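# Lift ring off stake, lay it flat in blue tray

## Task

Remove the ring from the stake and set it down so it rests flat on the bottom of the blue tray.

## Robot and tools

Robot: two arms, left_arm and right_arm, mounted on opposite sides of a table. Scene frame: origin at table centre, table surface at z = +0.020 m, +z up. left_arm's base is on the +y side at (+0.047, +0.464, +0.122) m and right_arm's at (-0.023, -0.455, +0.135) m; the arm names do not match the sides of the images. Each gripper's fingers point along its own +x and close along its own y. end_effector_position sits between the fingers, 3 to 4 cm behind the tips; only the last 1.5 cm of each finger face is flat.

Motion numbers. Every motion row holds 14 numbers in [-1, 1]: dx, dy, dz, rx, ry, rz, opening for left_arm, then the same seven for right_arm, always both arms. The first six per arm are an offset, not a pose: a displacement along that arm's Hand target axes (its own frame, not the scene frame), measured from the Hand target at the start of the call or action. Scale: 1.0 equals 0.6 m for dx, dy, dz and 180 degrees for rx, ry, rz, which together form one rotation vector. Six zeros re-command the current Hand target. The opening is absolute, not an offset: +1 fully open (0.080 m), -1 fully closed; empty fingers touch near -0.78. Sending 0 for an opening is a real command, so resend the current value to leave a gripper alone. Closing from fully open takes at least about 0.6 s.

Tools.
execute_actions(actions, cameras): actions is a list of actions; each action is up to 15 rows, one per 1/30 s step, and a short action repeats its last row to fill 15 steps. All rows in an action are offsets from the action's starting Hand target, so repeating the same offset in a new action moves further. An empty list returns state plus images from all cameras.
move(target, speed, blend, opening_speed, grip_force, blocking, cameras): target is one 14-number row, or a list of up to 15 rows, each counted from the same starting Hand targets (not chained). The gripper follows a straight line; speed is the top speed in m/s, 0.002 to 4.3, default 0.25 (rotation up to twice that in rad/s), one value or one per target. blend in metres rounds corners in a list; 0 stops at each point. opening_speed is the opening change per second on the -1..+1 scale, at least 0.2. grip_force is the per-pad limit in newtons, 8 to 34, one value or one per arm, and it persists. blocking=false returns early while the move runs. The whole move is capped at 10 s. Paths ignore obstacles and the other arm; faster moves lag and overshoot more. Avoid paths passing near an arm's own base.
wait(seconds 0 to 10): let the scene run with commands held.
stop(): brake a running move.
zoom_image(camera, region [x0, y0, x1, y1] pixels, at most 504 by 504): enlarge part of the latest image of cam_head_left, cam_head_right, cam_left_wrist or cam_right_wrist (all 896x504).
read_manual(section): licence text only.
finished_scene(scene): ends the current scene with its number; irreversible. The ring must stay flat in the tray without the robot.

Results. Positions in metres, orientation as quat_wxyz, velocities in m/s and rad/s, all in the scene frame. Hand target is the last commanded pose after clipping; grippers often settle short of it, and a fresh command (even zeros) reasserts it. grip_measured uses the opening scale, can be off by about 2 mm, and reads narrower when squeezing. grip_effort_n is motor effort (negative = closing), not pad force. The move line reports the ending: done (within 8 mm and 2 degrees), off_target, moving, held (a check withheld steps or clearance stopped it), blocked (stopped far from its goal, now holding still) or fault; limits=paced means the pose was clipped. Joint torques and External joint torques follow joint order; Tool commands shows current commands. Printed poses may be a few cm off, more at long reach.

Control behaviour. Orientation commands are clipped to 32 degrees from the measured one each step. Friction and gravity can leave the hand low, short or tilted; small moves may go sideways or not happen. Check position and orientation after each move and correct it. To stop pushing on something, command the target back beyond the gripper.

Grasping: once the fingers touch, command about 0.08 below the grip_measured reading at contact for a full-force hold; a smaller margin holds more lightly.

Avoid: dropping the ring or releasing it while moving, fast impacts, hard presses on the table or fixtures, and anything leaving the table. Do not let the two arms, their grippers or wrist cameras touch or close on each other; the clearance check does not guard these. Wrist-camera cables count as the arm. Contact torque at the load limits (waist 18.2, shoulder 22.5, elbow 22.4, wrist pitch 5.92, wrist yaw 5.9, wrist roll 5.54 N m) triggers a 10 s torque fault. Holding loads, stretching out or pushing at unreachable poses heats motors (MOTOR HOT at 50 °C, fault at 95 °C); large single-step jumps can cause an OVER-SPEED FAULT. Loose objects may get nudged occasionally.

Each tool is called after "Request:" by a JSON object that holds its "op" and its "data", one argument or row to a line.

## Session

Request:
{"op": "execute_actions", "data": {
  "actions": []
}}

Request:
{"op": "zoom_image", "data": {
  "camera": "cam_head_left",
  "region": [350, 170, 600, 400]
}}

Scene clock: 0.00 s.
left_arm: end_effector_position=(+0.3483, +0.4556, +0.1649) grip_measured=+1.000 grip_effort_n=n/a end_effector_quat_wxyz=(+0.603, +0.505, +0.266, -0.558) | right_arm: end_effector_position=(-0.2262, -0.0480, +0.2826) grip_measured=+1.000 grip_effort_n=n/a end_effector_quat_wxyz=(+0.526, -0.386, +0.007, +0.758)
Joint positions: left_arm=[1.774 1.645 0.888 -0.642 0.457 1.926 0.08] | right_arm=[0.546 1.687 1.094 -0.075 0.3 -0.283 0.08]
Joint velocities: within noise
Joint torques (N m): no reading
External joint torques (N m): no reading
Motor temperatures (°C): left_arm=[28 28 28 29 28 31] | right_arm=[26 29 28 32 30 34]
Heat: left arm: hottest wrist roll 31 °C (+0.0 °C/min); right arm: hottest wrist roll 34 °C (+0.0 °C/min).
Hand target: left_arm +0.3493, +0.4556, +0.1664; +0.603, +0.507, +0.265, -0.556 | right_arm -0.2267, -0.0471, +0.2868; +0.528, -0.381, +0.005, +0.759
Tool commands: left_gripper/opening=+1.0 right_gripper/opening=+1.0

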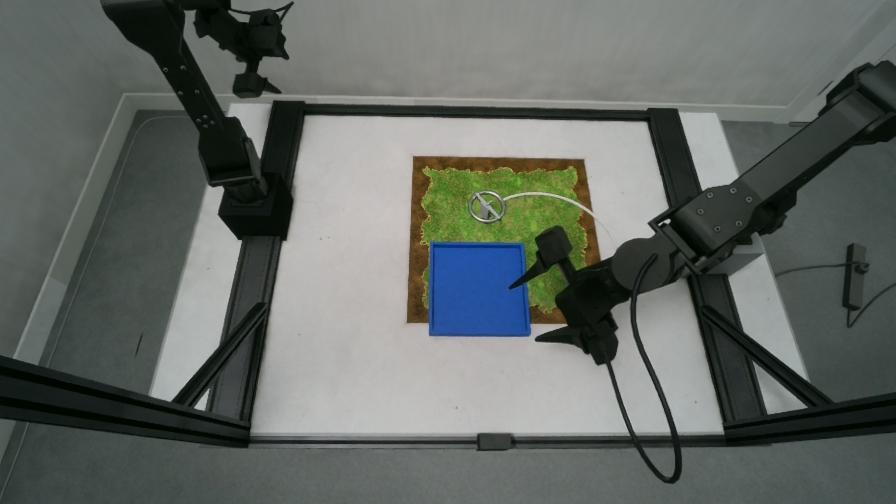

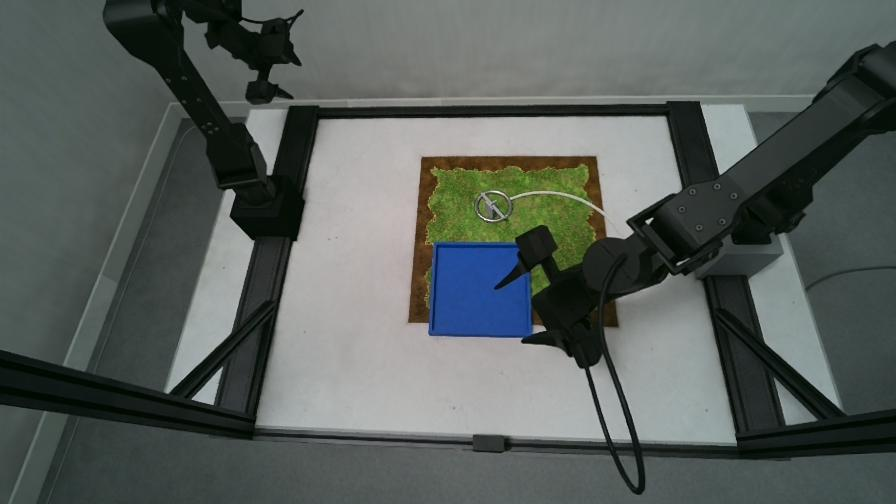

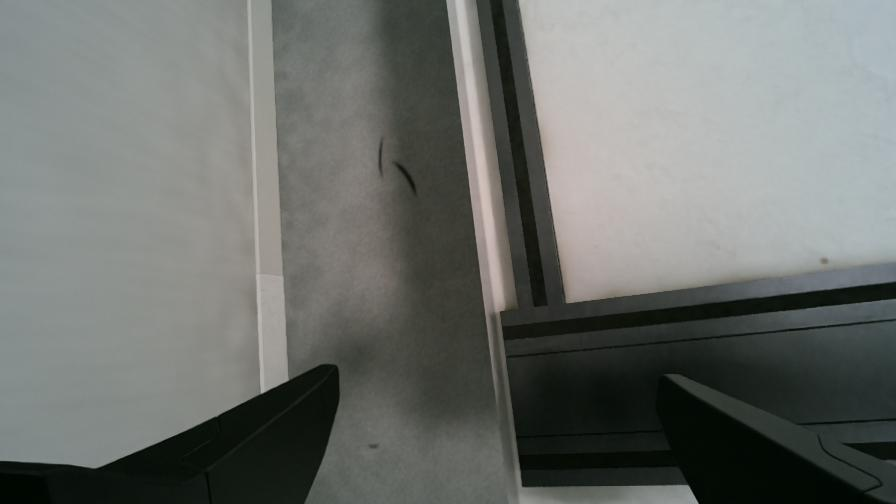

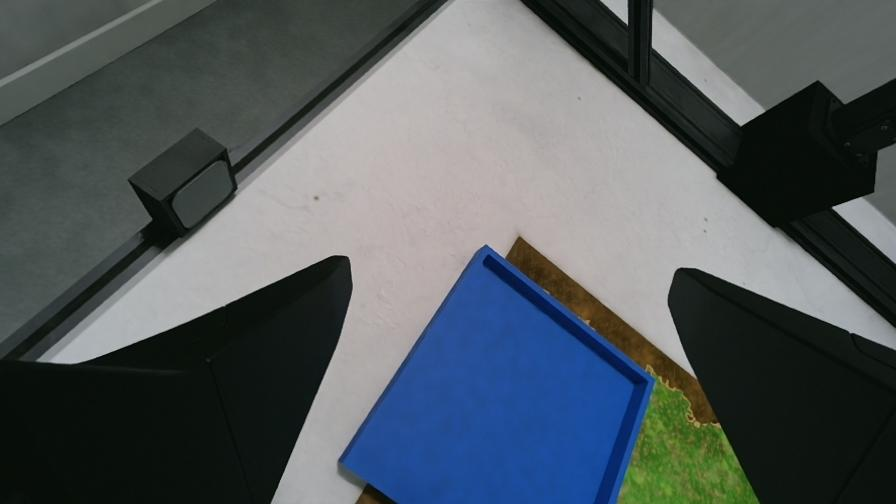

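Scaled by 2.016.

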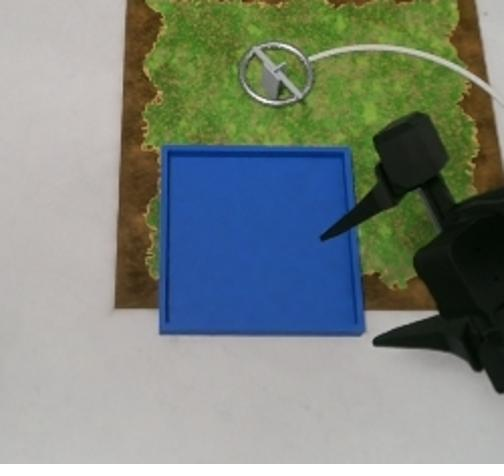

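Request:
{"op": "move", "data": {
  "target": [0,0,0,0,0,0,1, 0.0803,-0.4193,-0.336,0.4325,0.32,-0.0757,-0.15],
  "speed": 0.4,
  "cameras": ["cam_head_left","cam_right_wrist"]
}}

Request:
{"op": "zoom_image", "data": {
  "camera": "cam_right_wrist",
  "region": [420, 20, 740, 340]
}}

Scene clock: 47.80 s.
left_arm: end_effector_position=(+0.3483, +0.4556, +0.1649) grip_measured=+1.000 grip_effort_n=4.4 end_effector_quat_wxyz=(+0.603, +0.505, +0.266, -0.558) | right_arm: end_effector_position=(+0.0847, +0.0174, +0.2187) grip_measured=-0.148 grip_effort_n=-14.7 end_effector_quat_wxyz=(+0.664, -0.260, +0.641, +0.285)
Joint positions: left_arm=[1.774 1.645 0.888 -0.642 0.457 1.926 0.08] | right_arm=[-0.236 2.456 2.337 -1.406 0.007 0.558 0.028]
Joint torques (N m): left_arm=[-0.09 -6.88 6.14 0.65 0.33 -0.03] | right_arm=[0.09 -11.54 7.2 0.2 -0.16 0.16]
External joint torques (N m): left_arm=[-0.12 -1.28 1.05 0.12 0.02 -0.02] | right_arm=[-0.01 -0.42 1.74 -0.18 -0.18 0.16]
Motor temperatures (°C): left_arm=[28 34 32 30 28 31] | right_arm=[26 38 31 37 30 34]
Heat: left arm: hottest shoulder 34 °C (+7.5 °C/min); right arm: hottest shoulder 38 °C (+11.3 °C/min).
Hand target: left_arm +0.3493, +0.4556, +0.1664; +0.603, +0.507, +0.265, -0.556 | right_arm +0.0839, +0.0200, +0.2150; +0.653, -0.271, +0.653, +0.272
Off the commanded pose: left_arm 0.002 m, 0 deg | right_arm 0.004 m, 3 deg.
joint sent to its limit (right arm) — joint 3 (elbow), upper limit, where the elbow is as straight as it goes. The joint targets still meet the commanded pose.
move: off_target (right_arm)
Images, in order (width x height): cam_head_left 896x504, cam_right_wrist 896x504.

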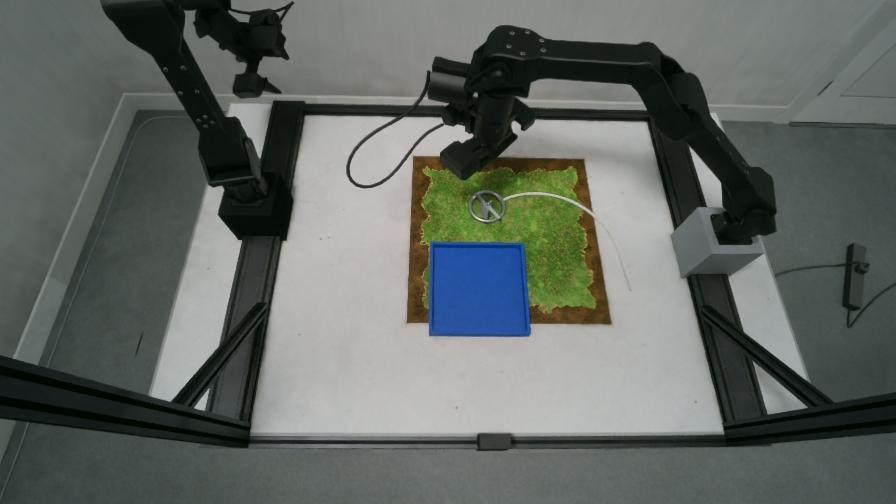

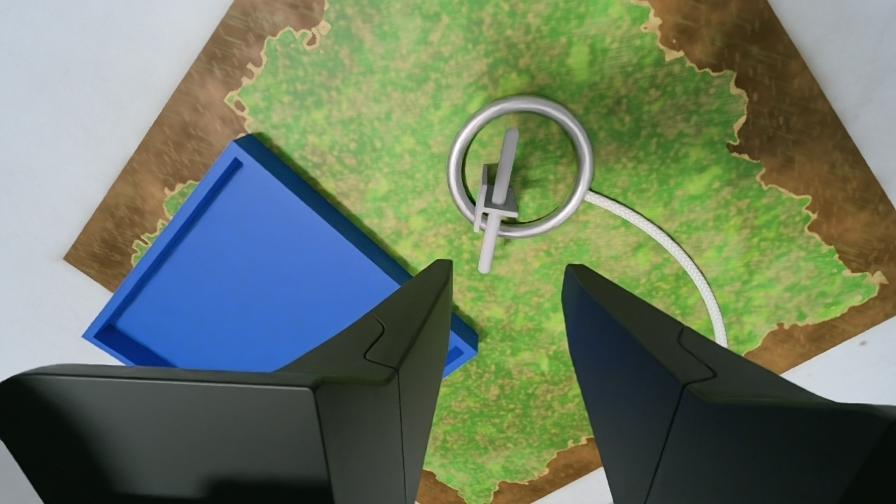

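Scaled by 1.575.

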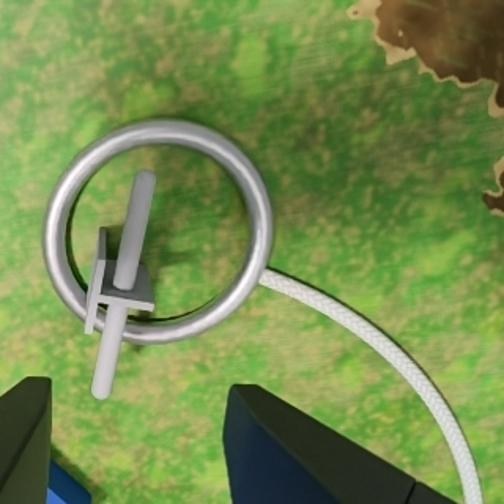

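Request:
{"op": "move", "data": {
  "target": [
    [0,0,0,0,0,0,1, 0.02,-0.0924,0.0005,-0.0833,0,0,-0.24],
    [0,0,0,0,0,0,1, 0.225,-0.0924,0.0005,-0.0833,0,0,-0.24]
  ],
  "speed": 0.2,
  "blend": 0.01,
  "cameras": ["cam_right_wrist"]
}}

Scene clock: 119.73 s.
left_arm: end_effector_position=(+0.3483, +0.4556, +0.1649) grip_measured=+1.000 grip_effort_n=4.4 end_effector_quat_wxyz=(+0.603, +0.505, +0.266, -0.558) | right_arm: end_effector_position=(+0.1243, -0.0189, +0.0831) grip_measured=-0.237 grip_effort_n=-15.1 end_effector_quat_wxyz=(+0.615, -0.353, +0.610, +0.353)
Joint positions: left_arm=[1.774 1.645 0.888 -0.642 0.457 1.926 0.08] | right_arm=[-0.338 2.477 1.829 -0.917 0.004 0.202 0.024]
Joint torques (N m): left_arm=[-0.07 -6.88 6.12 0.64 0.34 -0.04] | right_arm=[0.03 -11.89 5.8 0.31 -0.12 -0.11]
External joint torques (N m): left_arm=[-0.12 -1.28 1.08 0.12 0.03 -0.02] | right_arm=[0.11 -0.97 0.69 -0.03 -0.13 -0.11]
Motor temperatures (°C): left_arm=[27 36 33 30 28 31] | right_arm=[25 51 36 33 30 34]
Heat: left arm: hottest shoulder 36 °C (+1.0 °C/min); right arm: hottest shoulder 51 °C (+9.0 °C/min). Fold the right arm in close to its base, or ease its load, before you think long.
Hand target: left_arm +0.3493, +0.4556, +0.1664; +0.603, +0.507, +0.265, -0.556 | right_arm +0.1234, -0.0188, +0.0800; +0.612, -0.354, +0.612, +0.354
Off the commanded pose: left_arm 0.002 m, 0 deg | right_arm 0.003 m, 0 deg.
MOTOR HOT: joint 2 (shoulder) of the right arm reports 51 °C; the controller stops that arm at 95 °C. To cool a motor, set the load down, stop pushing, or move to a pose that needs little force.
move: done
Images, in order (width x height): cam_right_wrist 896x504.

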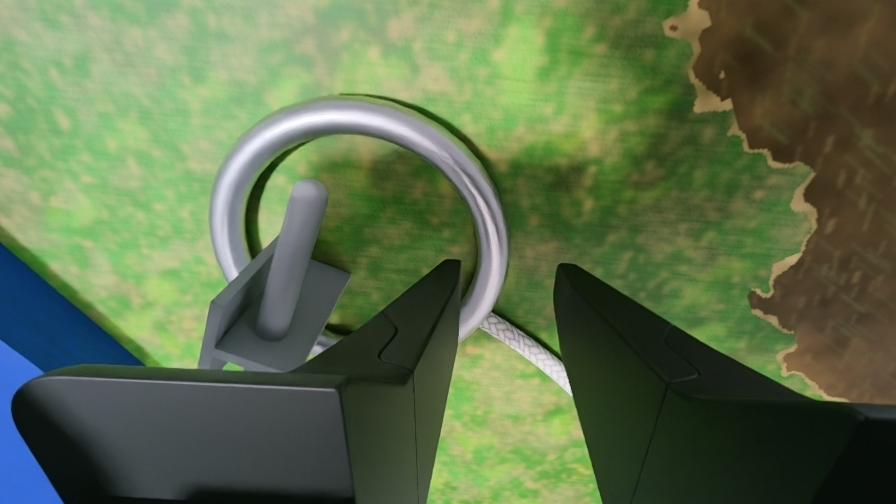

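Request:
{"op": "move", "data": {
  "target": [0,0,0,0,0,0,1, 0.028,0.0075,0,0,0,0,-0.24],
  "speed": 0.08,
  "cameras": ["cam_right_wrist"]
}}

Scene clock: 149.93 s.
left_arm: end_effector_position=(+0.3483, +0.4556, +0.1649) grip_measured=+1.000 grip_effort_n=4.0 end_effector_quat_wxyz=(+0.603, +0.505, +0.266, -0.558) | right_arm: end_effector_position=(+0.1222, -0.0142, +0.0704) grip_measured=-0.237 grip_effort_n=-14.7 end_effector_quat_wxyz=(+0.617, -0.352, +0.606, +0.358)
Joint positions: left_arm=[1.774 1.645 0.888 -0.642 0.457 1.926 0.08] | right_arm=[-0.331 2.505 1.826 -0.876 0.004 0.204 0.024]
Joint torques (N m): left_arm=[-0.09 -6.89 6.15 0.65 0.34 -0.04] | right_arm=[0.14 -11.19 5.01 0.35 -0.11 0.16]
External joint torques (N m): left_arm=[-0.09 -1.25 1.04 0.11 0.02 -0.02] | right_arm=[0.13 -0.31 0.02 0.01 -0.12 0.16]
Heat: left arm: hottest shoulder 37 °C (+1.0 °C/min); right arm: hottest shoulder 53 °C (+6.0 °C/min). Fold the right arm in close to its base, or ease its load, before you think long.
Hand target: left_arm +0.3493, +0.4556, +0.1664; +0.603, +0.507, +0.265, -0.556 | right_arm +0.1195, -0.0166, +0.0632; +0.612, -0.354, +0.612, +0.354
Off the commanded pose: left_arm 0.002 m, 0 deg | right_arm 0.008 m, 1 deg.
MOTOR HOT: still on. Joint 2 (shoulder) of the right arm reports 53 °C.
move: done
Images, in order (width x height): cam_right_wrist 896x504.

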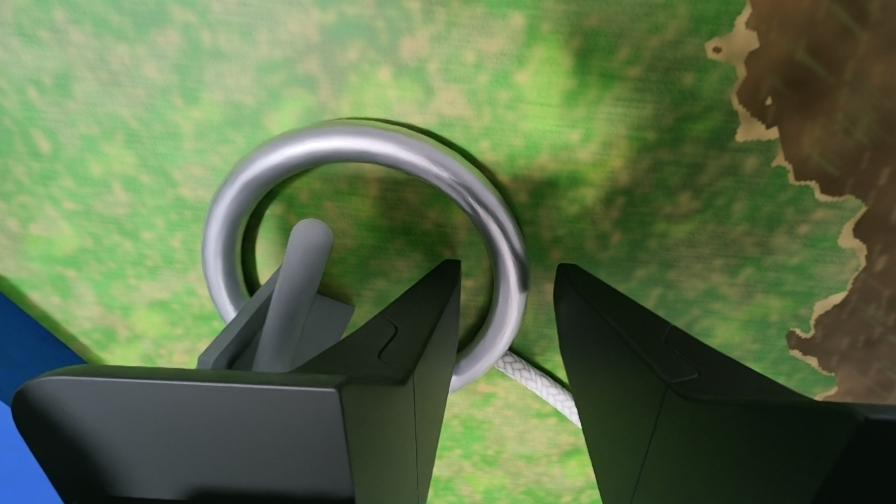

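Request:
{"op": "move", "data": {
  "target": [0,0,0,0,0,0,1, 0.0105,0,0,0,0,0,-0.24],
  "speed": 0.06,
  "cameras": ["cam_right_wrist"]
}}

Scene clock: 156.83 s.
left_arm: end_effector_position=(+0.3483, +0.4556, +0.1649) grip_measured=+1.000 grip_effort_n=4.4 end_effector_quat_wxyz=(+0.603, +0.505, +0.266, -0.558) | right_arm: end_effector_position=(+0.1224, -0.0134, +0.0657) grip_measured=-0.237 grip_effort_n=-15.1 end_effector_quat_wxyz=(+0.618, -0.351, +0.605, +0.358)
Joint positions: left_arm=[1.774 1.645 0.888 -0.642 0.457 1.926 0.08] | right_arm=[-0.331 2.514 1.824 -0.86 0.004 0.204 0.024]
Joint torques (N m): left_arm=[-0.12 -6.9 6.17 0.64 0.34 -0.04] | right_arm=[0.15 -10.89 4.86 0.42 -0.12 0.16]
External joint torques (N m): left_arm=[-0.11 -1.29 1.05 0.1 0.02 -0.03] | right_arm=[0.23 0.08 -0.15 0.06 -0.13 0.16]
Heat: left arm: hottest shoulder 37 °C (+1.0 °C/min); right arm: hottest shoulder 53 °C (+5.0 °C/min). Fold the right arm in close to its base, or ease its load, before you think long.
Hand target: left_arm +0.3493, +0.4556, +0.1664; +0.603, +0.507, +0.265, -0.556 | right_arm +0.1195, -0.0166, +0.0568; +0.612, -0.354, +0.612, +0.354
Off the commanded pose: left_arm 0.002 m, 0 deg | right_arm 0.010 m, 1 deg.
MOTOR HOT: still on. Joint 2 (shoulder) of the right arm reports 53 °C.
move: off_target (right_arm)
Images, in order (width x height): cam_right_wrist 896x504.

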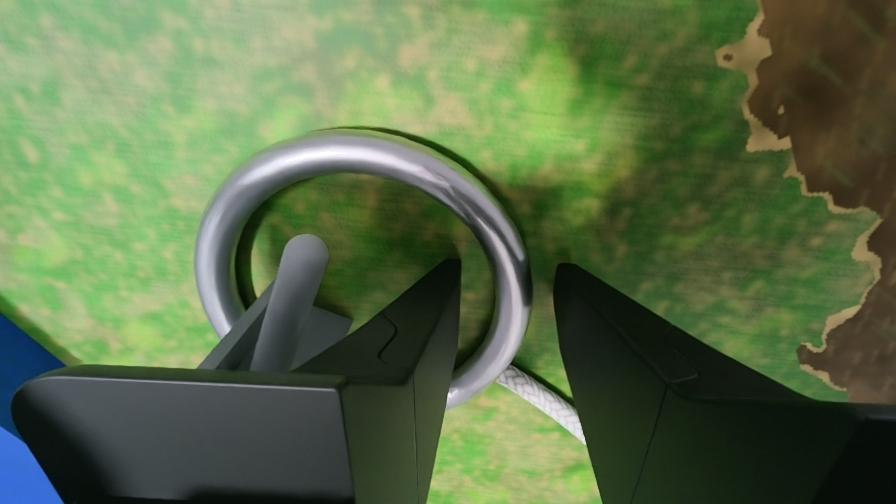

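Request:
{"op": "move", "data": {
  "target": [0,0,0,0,0,0,1, 0.006,0,0,0,0,0,-0.24],
  "speed": 0.06,
  "cameras": ["cam_right_wrist"]
}}

Scene clock: 160.83 s.
left_arm: end_effector_position=(+0.3483, +0.4556, +0.1649) grip_measured=+1.000 grip_effort_n=4.9 end_effector_quat_wxyz=(+0.603, +0.505, +0.266, -0.558) | right_arm: end_effector_position=(+0.1224, -0.0134, +0.0650) grip_measured=-0.238 grip_effort_n=-14.7 end_effector_quat_wxyz=(+0.618, -0.351, +0.605, +0.359)
Joint positions: left_arm=[1.774 1.645 0.888 -0.642 0.457 1.926 0.08] | right_arm=[-0.331 2.515 1.821 -0.856 0.004 0.204 0.024]
Joint torques (N m): left_arm=[-0.09 -6.88 6.16 0.65 0.34 -0.04] | right_arm=[0.16 -10.06 4.83 0.81 -0.11 0.16]
External joint torques (N m): left_arm=[-0.08 -1.24 1.07 0.12 0.02 -0.03] | right_arm=[0.16 0.93 -0.21 0.45 -0.13 0.16]
Heat: left arm: hottest shoulder 37 °C (+1.0 °C/min); right arm: hottest shoulder 52 °C (+3.0 °C/min). Fold the right arm in close to its base, or ease its load, before you think long.
Hand target: left_arm +0.3493, +0.4556, +0.1664; +0.603, +0.507, +0.265, -0.556 | right_arm +0.1195, -0.0165, +0.0532; +0.612, -0.354, +0.612, +0.354
Off the commanded pose: left_arm 0.002 m, 0 deg | right_arm 0.013 m, 1 deg.
MOTOR HOT: still on. Joint 2 (shoulder) of the right arm reports 52 °C.
move: off_target (right_arm)
Images, in order (width x height): cam_right_wrist 896x504.

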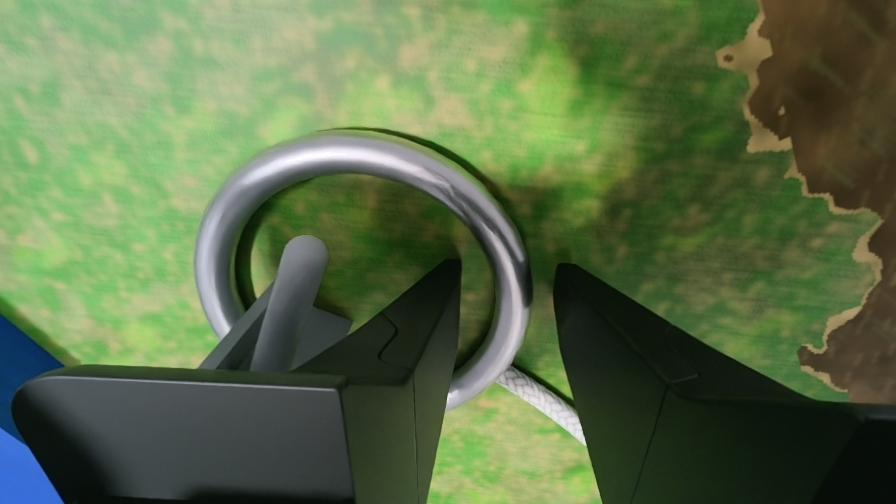

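Request:
{"op": "move", "data": {
  "target": [
    [0,0,0,0,0,0,1, -0.0085,0,0,0,0,0,-0.24],
    [0,0,0,0,0,0,1, -0.0085,0,0,0,0,0,-0.75]
  ],
  "speed": 0.1,
  "opening_speed": 0.7,
  "cameras": ["cam_right_wrist"]
}}

Scene clock: 169.23 s.
left_arm: end_effector_position=(+0.3483, +0.4556, +0.1649) grip_measured=+1.000 grip_effort_n=4.4 end_effector_quat_wxyz=(+0.603, +0.505, +0.266, -0.558) | right_arm: end_effector_position=(+0.1207, -0.0140, +0.0649) grip_measured=-0.616 grip_effort_n=-83.5 end_effector_quat_wxyz=(+0.616, -0.352, +0.606, +0.359)
Joint positions: left_arm=[1.774 1.645 0.888 -0.642 0.457 1.926 0.08] | right_arm=[-0.328 2.515 1.821 -0.861 0.003 0.204 0.007]
Joint torques (N m): left_arm=[-0.08 -6.87 6.18 0.64 0.35 -0.04] | right_arm=[-0.04 -11.26 5.32 0.18 -0.06 0.14]
External joint torques (N m): left_arm=[-0.1 -1.25 1.1 0.11 0.03 -0.02] | right_arm=[-0.12 -0.3 0.28 -0.19 -0.07 0.14]
Heat: left arm: hottest shoulder 37 °C (+1.0 °C/min); right arm: hottest shoulder 49 °C (-1.0 °C/min). Fold the right arm in close to its base, or ease its load, before you think long.
Hand target: left_arm +0.3493, +0.4556, +0.1664; +0.603, +0.507, +0.265, -0.556 | right_arm +0.1195, -0.0166, +0.0584; +0.612, -0.354, +0.612, +0.354
Off the commanded pose: left_arm 0.002 m, 0 deg | right_arm 0.007 m, 1 deg.
MOTOR HOT: still on. Joint 2 (shoulder) of the right arm reports 49 °C.
move: done
Images, in order (width x height): cam_right_wrist 896x504.

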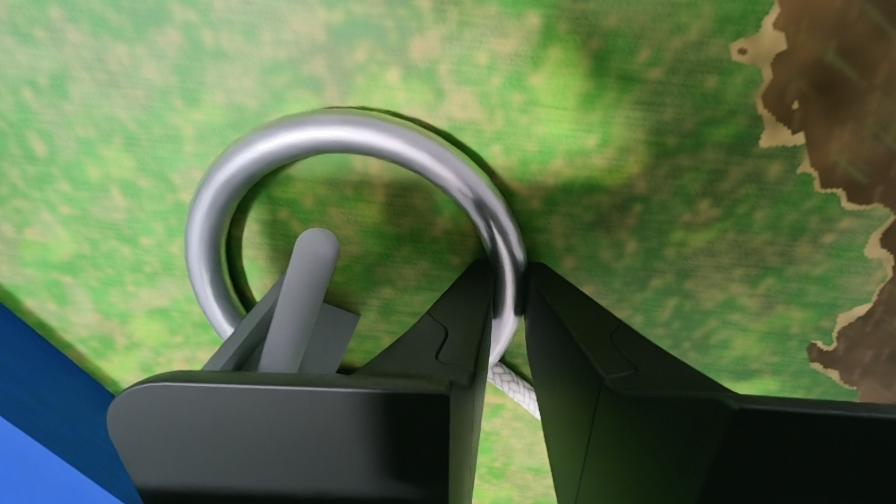

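Request:
{"op": "move", "data": {
  "target": [0,0,0,0,0,0,1, -0.024,0,0,0,0,0,-0.75],
  "speed": 0.06,
  "cameras": ["cam_right_wrist"]
}}

Scene clock: 173.57 s.
left_arm: end_effector_position=(+0.3483, +0.4556, +0.1649) grip_measured=+1.000 grip_effort_n=4.4 end_effector_quat_wxyz=(+0.603, +0.505, +0.266, -0.558) | right_arm: end_effector_position=(+0.1188, -0.0198, +0.0658) grip_measured=-0.616 grip_effort_n=-83.5 end_effector_quat_wxyz=(+0.608, -0.359, +0.614, +0.351)
Joint positions: left_arm=[1.774 1.645 0.888 -0.642 0.457 1.926 0.08] | right_arm=[-0.328 2.515 1.825 -0.895 0.003 0.204 0.007]
Joint torques (N m): left_arm=[-0.1 -6.87 6.17 0.64 0.34 -0.04] | right_arm=[-0.04 -14.71 6 -0.15 -0.07 0.13]
External joint torques (N m): left_arm=[-0.13 -1.24 1.04 0.09 0.03 -0.03] | right_arm=[0.01 -3.82 1.04 -0.45 -0.08 0.13]
Heat: left arm: hottest shoulder 37 °C (+1.0 °C/min); right arm: hottest shoulder 49 °C (-1.0 °C/min). Fold the right arm in close to its base, or ease its load, before you think long.
Hand target: left_arm +0.3493, +0.4556, +0.1664; +0.603, +0.507, +0.265, -0.556 | right_arm +0.1195, -0.0166, +0.0727; +0.612, -0.354, +0.612, +0.354
Off the commanded pose: left_arm 0.002 m, 0 deg | right_arm 0.008 m, 1 deg.
MOTOR HOT: still on. Joint 2 (shoulder) of the right arm reports 49 °C.
move: done
Images, in order (width x height): cam_right_wrist 896x504.

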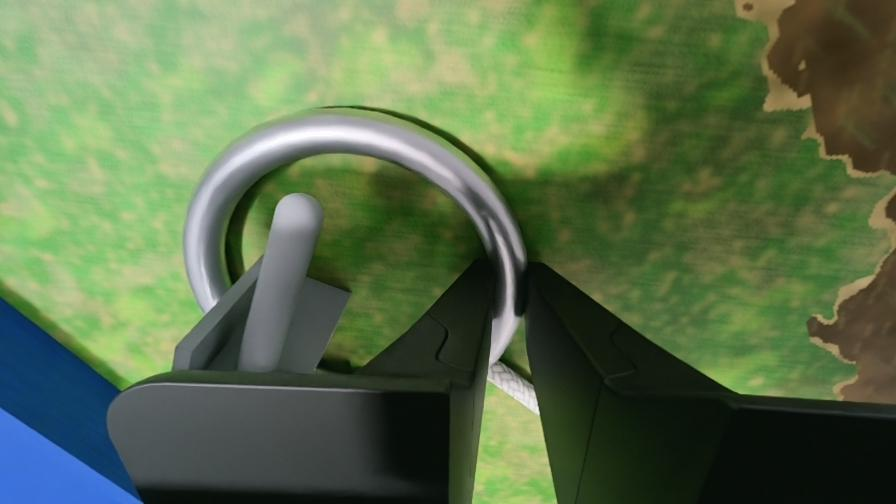

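Request:
{"op": "move", "data": {
  "target": [0,0,0,0,0,0,1, -0.009,0,0.004,0,0,0,-0.75],
  "speed": 0.06,
  "cameras": ["cam_right_wrist"]
}}

Scene clock: 179.00 s.
left_arm: end_effector_position=(+0.3483, +0.4556, +0.1649) grip_measured=+1.000 grip_effort_n=4.4 end_effector_quat_wxyz=(+0.603, +0.505, +0.266, -0.558) | right_arm: end_effector_position=(+0.1185, -0.0207, +0.0692) grip_measured=-0.616 grip_effort_n=-83.5 end_effector_quat_wxyz=(+0.605, -0.362, +0.617, +0.349)
Joint positions: left_arm=[1.774 1.645 0.888 -0.642 0.457 1.926 0.08] | right_arm=[-0.328 2.515 1.839 -0.921 0.003 0.204 0.007]
Joint torques (N m): left_arm=[-0.09 -6.88 6.15 0.65 0.34 -0.04] | right_arm=[-0.09 -14.83 6.8 0.07 -0.06 0.1]
External joint torques (N m): left_arm=[-0.09 -1.3 1.12 0.14 0.02 -0.03] | right_arm=[-0.09 -3.85 1.79 -0.21 -0.08 0.1]
Heat: left arm: hottest shoulder 37 °C (+1.0 °C/min); right arm: hottest shoulder 49 °C (-2.0 °C/min). Fold the right arm in close to its base, or ease its load, before you think long.
Hand target: left_arm +0.3493, +0.4556, +0.1664; +0.603, +0.507, +0.265, -0.556 | right_arm +0.1207, -0.0145, +0.0781; +0.612, -0.354, +0.612, +0.354
Off the commanded pose: left_arm 0.002 m, 0 deg | right_arm 0.011 m, 2 deg.
MOTOR HOT: still on. Joint 2 (shoulder) of the right arm reports 49 °C.
move: off_target (right_arm)
Images, in order (width x height): cam_right_wrist 896x504.

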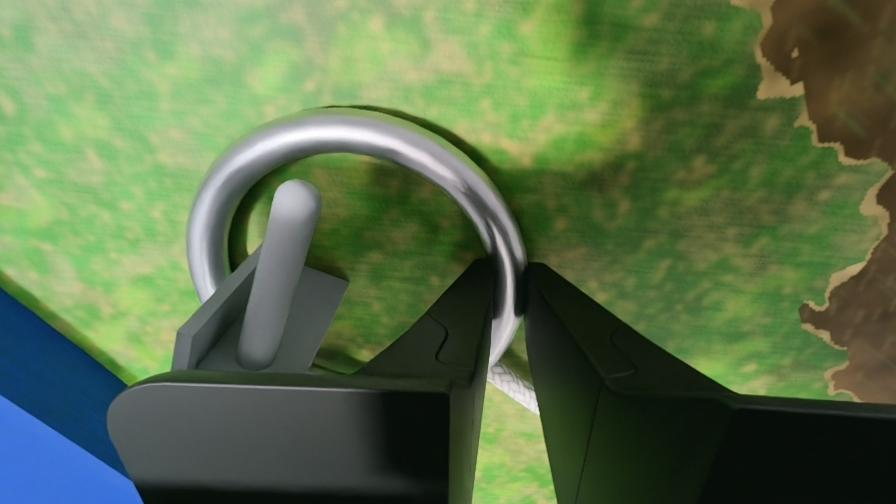

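Request:
{"op": "move", "data": {
  "target": [0,0,0,0,0,0,1, -0.006,0,0.004,0,-0.008,0,-0.75],
  "speed": 0.06,
  "cameras": ["cam_right_wrist"]
}}

Scene clock: 185.77 s.
left_arm: end_effector_position=(+0.3483, +0.4556, +0.1649) grip_measured=+1.000 grip_effort_n=4.4 end_effector_quat_wxyz=(+0.603, +0.505, +0.266, -0.558) | right_arm: end_effector_position=(+0.1198, -0.0168, +0.0686) grip_measured=-0.616 grip_effort_n=-83.5 end_effector_quat_wxyz=(+0.611, -0.358, +0.612, +0.353)
Joint positions: left_arm=[1.774 1.645 0.888 -0.642 0.457 1.926 0.08] | right_arm=[-0.328 2.515 1.837 -0.899 0.003 0.204 0.007]
Joint torques (N m): left_arm=[-0.09 -6.89 6.16 0.64 0.34 -0.04] | right_arm=[-0.08 -17.16 5.1 0.29 0.1 0.12]
External joint torques (N m): left_arm=[-0.06 -1.28 1.11 0.13 0.02 -0.02] | right_arm=[-0.06 -6.22 0.07 -0.05 0.09 0.12]
Heat: left arm: hottest shoulder 37 °C (+1.0 °C/min); right arm: hottest shoulder 49 °C (-2.0 °C/min). Fold the right arm in close to its base, or ease its load, before you think long.
Hand target: left_arm +0.3493, +0.4556, +0.1664; +0.603, +0.507, +0.265, -0.556 | right_arm +0.1219, -0.0125, +0.0818; +0.620, -0.349, +0.604, +0.359
Off the commanded pose: left_arm 0.002 m, 0 deg | right_arm 0.014 m, 2 deg.
MOTOR HOT: still on. Joint 2 (shoulder) of the right arm reports 49 °C.
move: off_target (right_arm)
Images, in order (width x height): cam_right_wrist 896x504.

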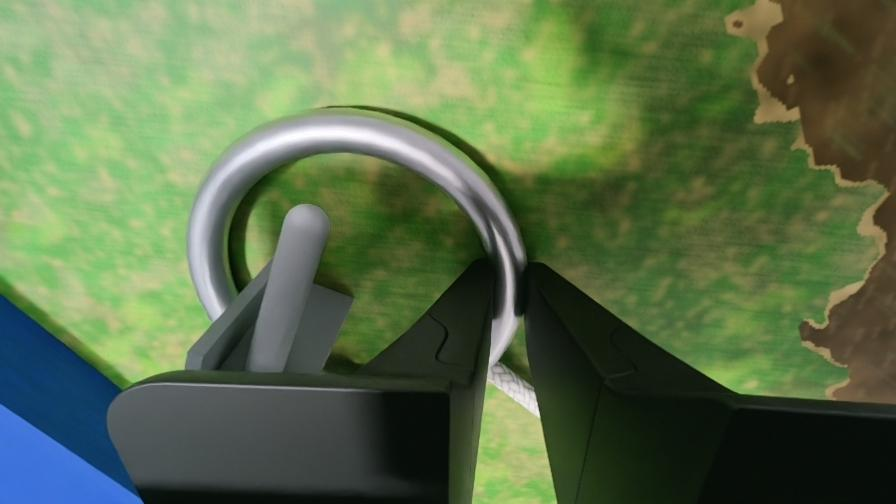

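Request:
{"op": "move", "data": {
  "target": [0,0,0,0,0,0,1, -0.008,0,0,0,0.008,0,-0.75],
  "speed": 0.06,
  "cameras": ["cam_right_wrist"]
}}

Scene clock: 195.27 s.
left_arm: end_effector_position=(+0.3483, +0.4556, +0.1649) grip_measured=+1.000 grip_effort_n=4.4 end_effector_quat_wxyz=(+0.603, +0.505, +0.266, -0.558) | right_arm: end_effector_position=(+0.1190, -0.0191, +0.0753) grip_measured=-0.616 grip_effort_n=-83.5 end_effector_quat_wxyz=(+0.604, -0.363, +0.618, +0.348)
Joint positions: left_arm=[1.774 1.645 0.888 -0.642 0.457 1.926 0.08] | right_arm=[-0.328 2.515 1.866 -0.952 0.003 0.204 0.007]
Joint torques (N m): left_arm=[-0.08 -6.87 6.16 0.64 0.34 -0.04] | right_arm=[-0.21 -15.53 6.88 0.05 -0.07 0.06]
External joint torques (N m): left_arm=[-0.08 -1.21 1.04 0.1 0.01 -0.02] | right_arm=[-0.23 -4.59 1.85 -0.24 -0.08 0.06]
Heat: left arm: hottest shoulder 37 °C (+1.0 °C/min); right arm: hottest shoulder 50 °C (-2.0 °C/min). Fold the right arm in close to its base, or ease its load, before you think long.
Hand target: left_arm +0.3493, +0.4556, +0.1664; +0.603, +0.507, +0.265, -0.556 | right_arm +0.1219, -0.0125, +0.0866; +0.612, -0.354, +0.612, +0.354
Off the commanded pose: left_arm 0.002 m, 0 deg | right_arm 0.013 m, 2 deg.
MOTOR HOT: still on. Joint 2 (shoulder) of the right arm reports 50 °C.
move: off_target (right_arm)
Images, in order (width x height): cam_right_wrist 896x504.

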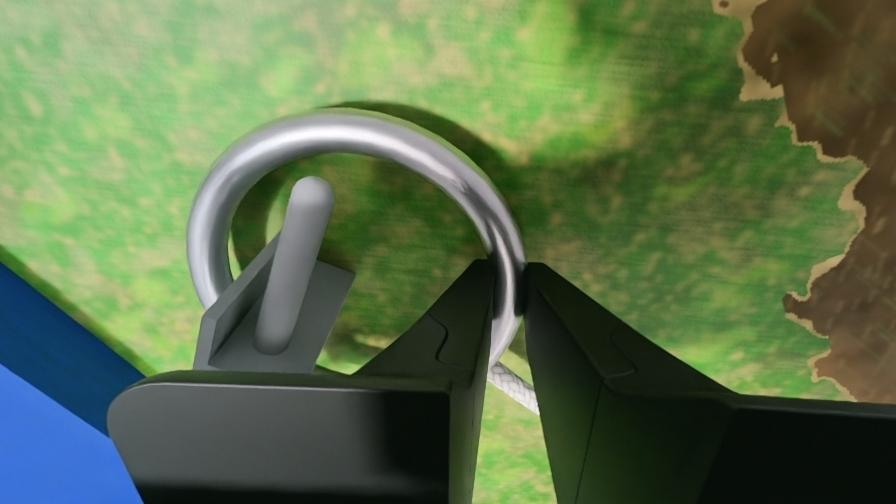

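Request:
{"op": "execute_actions", "data": {
  "actions": []
}}

Request:
{"op": "zoom_image", "data": {
  "camera": "cam_head_left",
  "region": [420, 140, 620, 260]
}}

Request:
{"op": "zoom_image", "data": {
  "camera": "cam_right_wrist",
  "region": [150, 80, 550, 400]
}}

Scene clock: 217.57 s.
left_arm: end_effector_position=(+0.3483, +0.4556, +0.1649) grip_measured=+1.000 grip_effort_n=4.4 end_effector_quat_wxyz=(+0.603, +0.505, +0.266, -0.558) | right_arm: end_effector_position=(+0.1190, -0.0192, +0.0753) grip_measured=-0.616 grip_effort_n=-83.5 end_effector_quat_wxyz=(+0.604, -0.363, +0.618, +0.348)
Joint positions: left_arm=[1.774 1.645 0.888 -0.642 0.457 1.926 0.08] | right_arm=[-0.328 2.515 1.866 -0.952 0.003 0.204 0.007]
Joint velocities: within noise
Joint torques (N m): left_arm=[-0.11 -6.87 6.16 0.64 0.34 -0.04] | right_arm=[-0.21 -15.57 6.87 0.05 -0.07 0.07]
External joint torques (N m): left_arm=[-0.1 -1.32 1.12 0.12 0.02 -0.03] | right_arm=[-0.21 -4.65 1.86 -0.22 -0.08 0.07]
Motor temperatures (°C): left_arm=[27 37 33 30 28 30] | right_arm=[25 53 35 32 30 34]
Heat: left arm: hottest shoulder 37 °C (+0.0 °C/min); right arm: hottest shoulder 53 °C (+1.0 °C/min). Fold the right arm in close to its base, or ease its load, before you think long.
Hand target: left_arm +0.3493, +0.4556, +0.1664; +0.603, +0.507, +0.265, -0.556 | right_arm +0.1218, -0.0126, +0.0866; +0.612, -0.354, +0.612, +0.354
Tool commands: left_gripper/opening=+1.0 right_gripper/opening=-0.75
Off the commanded pose: left_arm 0.002 m, 0 deg | right_arm 0.013 m, 2 deg.
MOTOR HOT: still on. Joint 2 (shoulder) of the right arm reports 53 °C.

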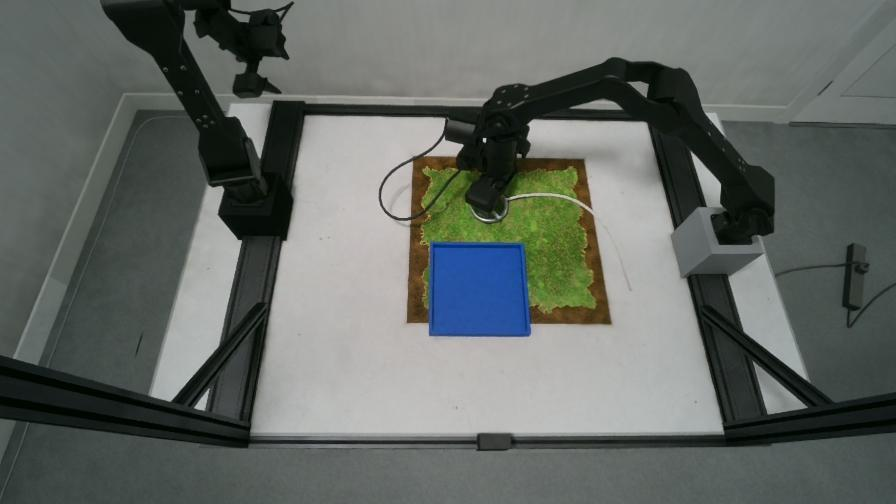

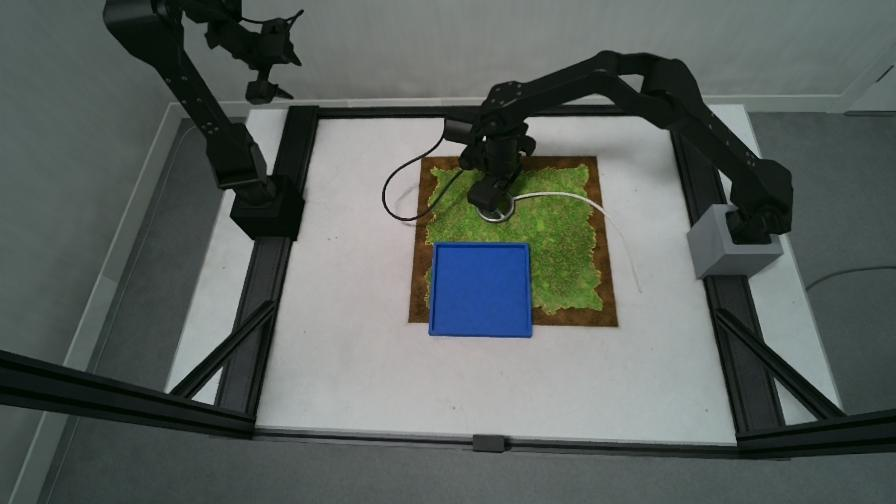

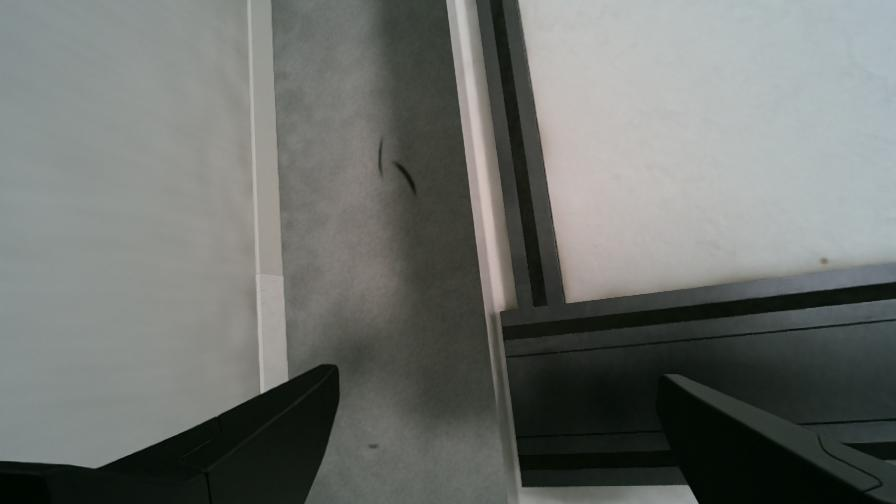

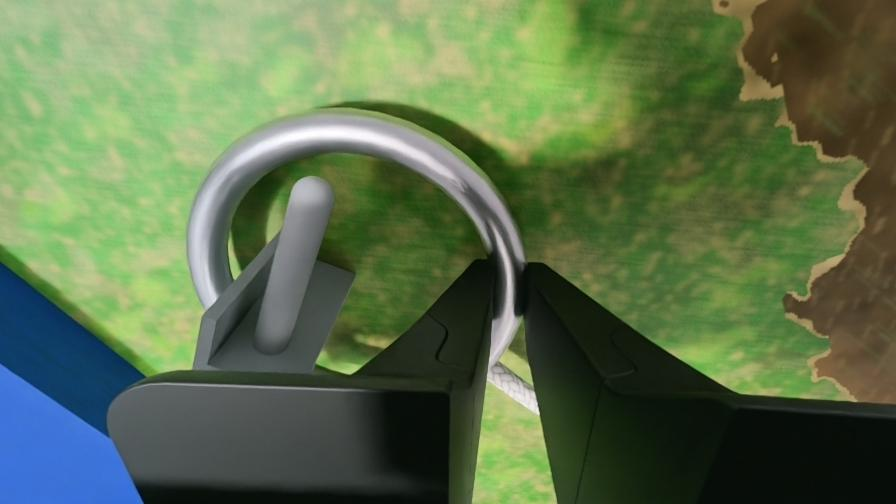

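Scaled by 2.520.

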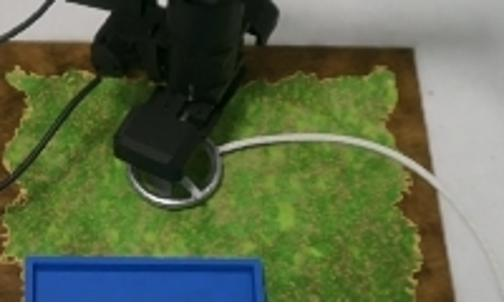

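Scaled by 1.260.

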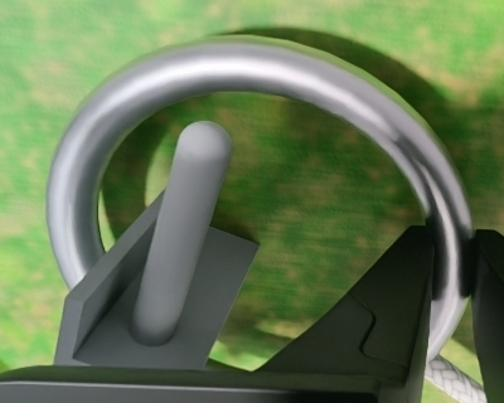

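Request:
{"op": "move", "data": {
  "target": [0,0,0,0,0,0,1, -0.005,0.0145,0.0115,0,0,0,-0.75],
  "speed": 0.06,
  "cameras": ["cam_right_wrist"]
}}

Scene clock: 254.17 s.
left_arm: end_effector_position=(+0.3483, +0.4556, +0.1649) grip_measured=+1.000 grip_effort_n=4.0 end_effector_quat_wxyz=(+0.603, +0.505, +0.266, -0.558) | right_arm: end_effector_position=(+0.1185, -0.0056, +0.0904) grip_measured=-0.616 grip_effort_n=-83.5 end_effector_quat_wxyz=(+0.611, -0.356, +0.612, +0.353)
Joint positions: left_arm=[1.774 1.645 0.888 -0.642 0.457 1.926 0.08] | right_arm=[-0.318 2.518 1.937 -0.994 0.003 0.216 0.007]
Joint torques (N m): left_arm=[-0.09 -6.89 6.16 0.65 0.34 -0.03] | right_arm=[0.18 -12.06 7.31 0.11 -0.06 0.16]
External joint torques (N m): left_arm=[-0.07 -1.23 1.07 0.12 0.02 -0.02] | right_arm=[0.17 -0.94 2.11 -0.22 -0.07 0.16]
Motor temperatures (°C): left_arm=[27 38 33 30 28 30] | right_arm=[25 57 37 32 30 34]
Heat: left arm: hottest shoulder 38 °C (+1.0 °C/min); right arm: hottest shoulder 57 °C (+7.1 °C/min). Fold the right arm in close to its base, or ease its load, before you think long.
Hand target: left_arm +0.3493, +0.4556, +0.1664; +0.603, +0.507, +0.265, -0.556 | right_arm +0.1177, -0.0022, +0.0895; +0.612, -0.354, +0.612, +0.354
Off the commanded pose: left_arm 0.002 m, 0 deg | right_arm 0.004 m, 0 deg.
MOTOR HOT: still on. Joint 2 (shoulder) of the right arm reports 57 °C.
move: done
Images, in order (width x height): cam_right_wrist 896x504.

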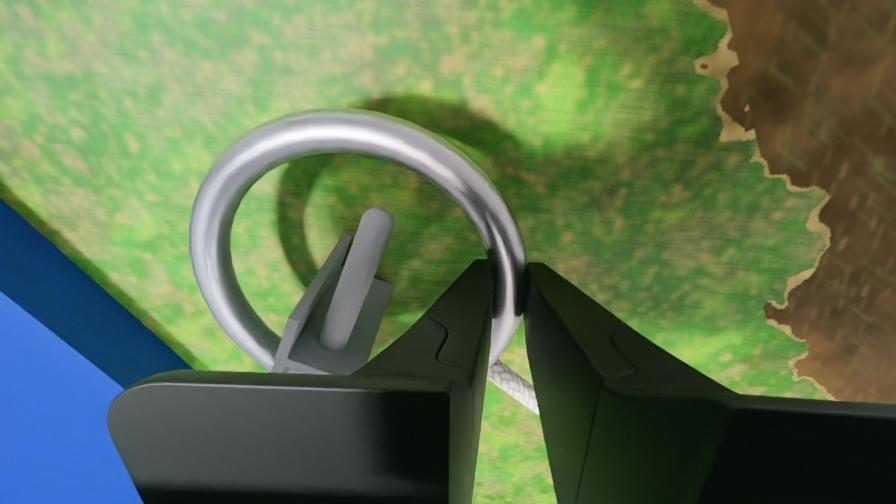

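Request:
{"op": "move", "data": {
  "target": [0,0,0,0,0,0,1, -0.0193,0.0107,-0.0302,0,-0.129,-0.052,-0.75],
  "speed": 0.06,
  "cameras": ["cam_right_wrist"]
}}

Scene clock: 282.10 s.
left_arm: end_effector_position=(+0.3483, +0.4556, +0.1649) grip_measured=+1.000 grip_effort_n=4.0 end_effector_quat_wxyz=(+0.603, +0.505, +0.266, -0.558) | right_arm: end_effector_position=(+0.1030, -0.0191, +0.0882) grip_measured=-0.616 grip_effort_n=-83.5 end_effector_quat_wxyz=(+0.741, -0.334, +0.455, +0.363)
Joint positions: left_arm=[1.774 1.645 0.888 -0.642 0.457 1.926 0.08] | right_arm=[-0.205 2.255 1.366 -0.374 0.275 0.282 0.007]
Joint torques (N m): left_arm=[-0.1 -6.88 6.16 0.65 0.34 -0.04] | right_arm=[0.24 -15.39 5.1 0.9 0.43 0.18]
External joint torques (N m): left_arm=[-0.09 -1.26 1.06 0.12 0.02 -0.02] | right_arm=[0.3 -5.84 0.15 0.09 0.25 0.17]
Motor temperatures (°C): left_arm=[27 38 33 30 28 30] | right_arm=[25 61 36 32 30 34]
Heat: left arm: hottest shoulder 38 °C (+1.0 °C/min); right arm: hottest shoulder 61 °C (+8.1 °C/min). Fold the right arm in close to its base, or ease its load, before you think long.
Hand target: left_arm +0.3493, +0.4556, +0.1664; +0.603, +0.507, +0.265, -0.556 | right_arm +0.1031, -0.0148, +0.1011; +0.749, -0.324, +0.446, +0.367
Off the commanded pose: left_arm 0.002 m, 0 deg | right_arm 0.014 m, 2 deg.
MOTOR HOT: still on. Joint 2 (shoulder) of the right arm reports 61 °C.
move: off_target (right_arm)
Images, in order (width x height): cam_right_wrist 896x504.

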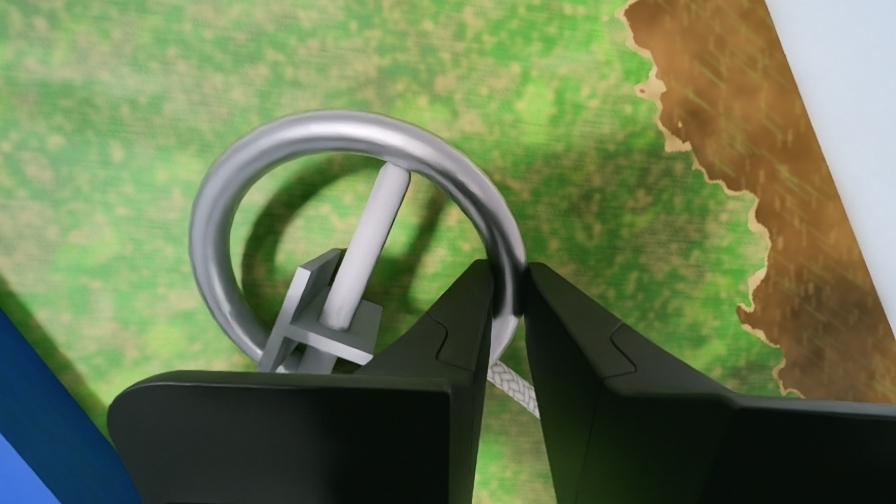

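Request:
{"op": "move", "data": {
  "target": [0,0,0,0,0,0,1, -0.001,-0.0032,0.0091,0,0,0,-0.75],
  "speed": 0.06,
  "cameras": ["cam_right_wrist"]
}}

Scene clock: 300.53 s.
left_arm: end_effector_position=(+0.3483, +0.4556, +0.1649) grip_measured=+1.000 grip_effort_n=4.4 end_effector_quat_wxyz=(+0.603, +0.505, +0.266, -0.558) | right_arm: end_effector_position=(+0.1033, -0.0197, +0.0890) grip_measured=-0.616 grip_effort_n=-83.5 end_effector_quat_wxyz=(+0.740, -0.336, +0.457, +0.362)
Joint positions: left_arm=[1.774 1.645 0.888 -0.642 0.457 1.926 0.08] | right_arm=[-0.206 2.255 1.372 -0.387 0.276 0.282 0.007]
Joint torques (N m): left_arm=[-0.08 -6.88 6.17 0.65 0.33 -0.04] | right_arm=[-0.25 -14.81 6.8 0.67 0.35 -0.05]
External joint torques (N m): left_arm=[-0.04 -1.29 1.11 0.13 0.01 -0.02] | right_arm=[-0.38 -5.23 1.88 -0.11 0.18 -0.06]
Motor temperatures (°C): left_arm=[27 38 33 30 28 30] | right_arm=[25 63 35 32 30 34]
Heat: left arm: hottest shoulder 38 °C (+1.0 °C/min); right arm: hottest shoulder 63 °C (+8.1 °C/min). Fold the right arm in close to its base, or ease its load, before you think long.
Hand target: left_arm +0.3493, +0.4556, +0.1664; +0.603, +0.507, +0.265, -0.556 | right_arm +0.1069, -0.0115, +0.1041; +0.749, -0.324, +0.446, +0.367
Off the commanded pose: left_arm 0.002 m, 0 deg | right_arm 0.018 m, 2 deg.
MOTOR HOT: still on. Joint 2 (shoulder) of the right arm reports 63 °C.
move: off_target (right_arm)
Images, in order (width x height): cam_right_wrist 896x504.

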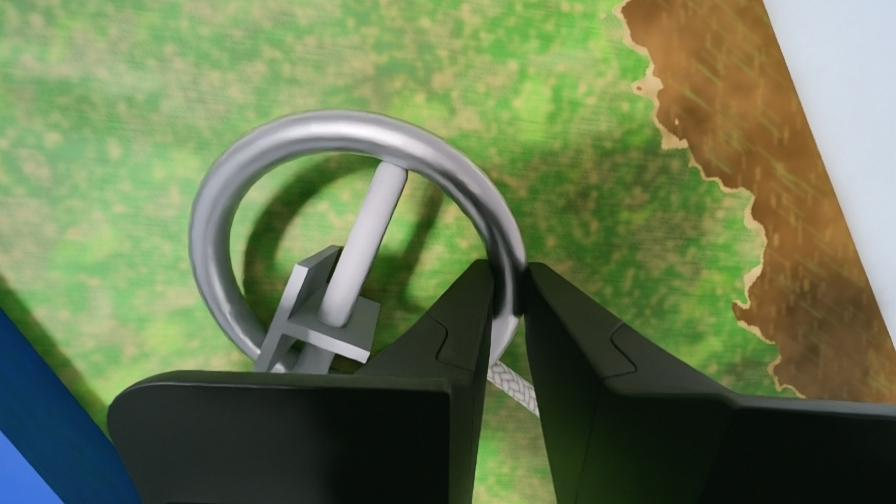

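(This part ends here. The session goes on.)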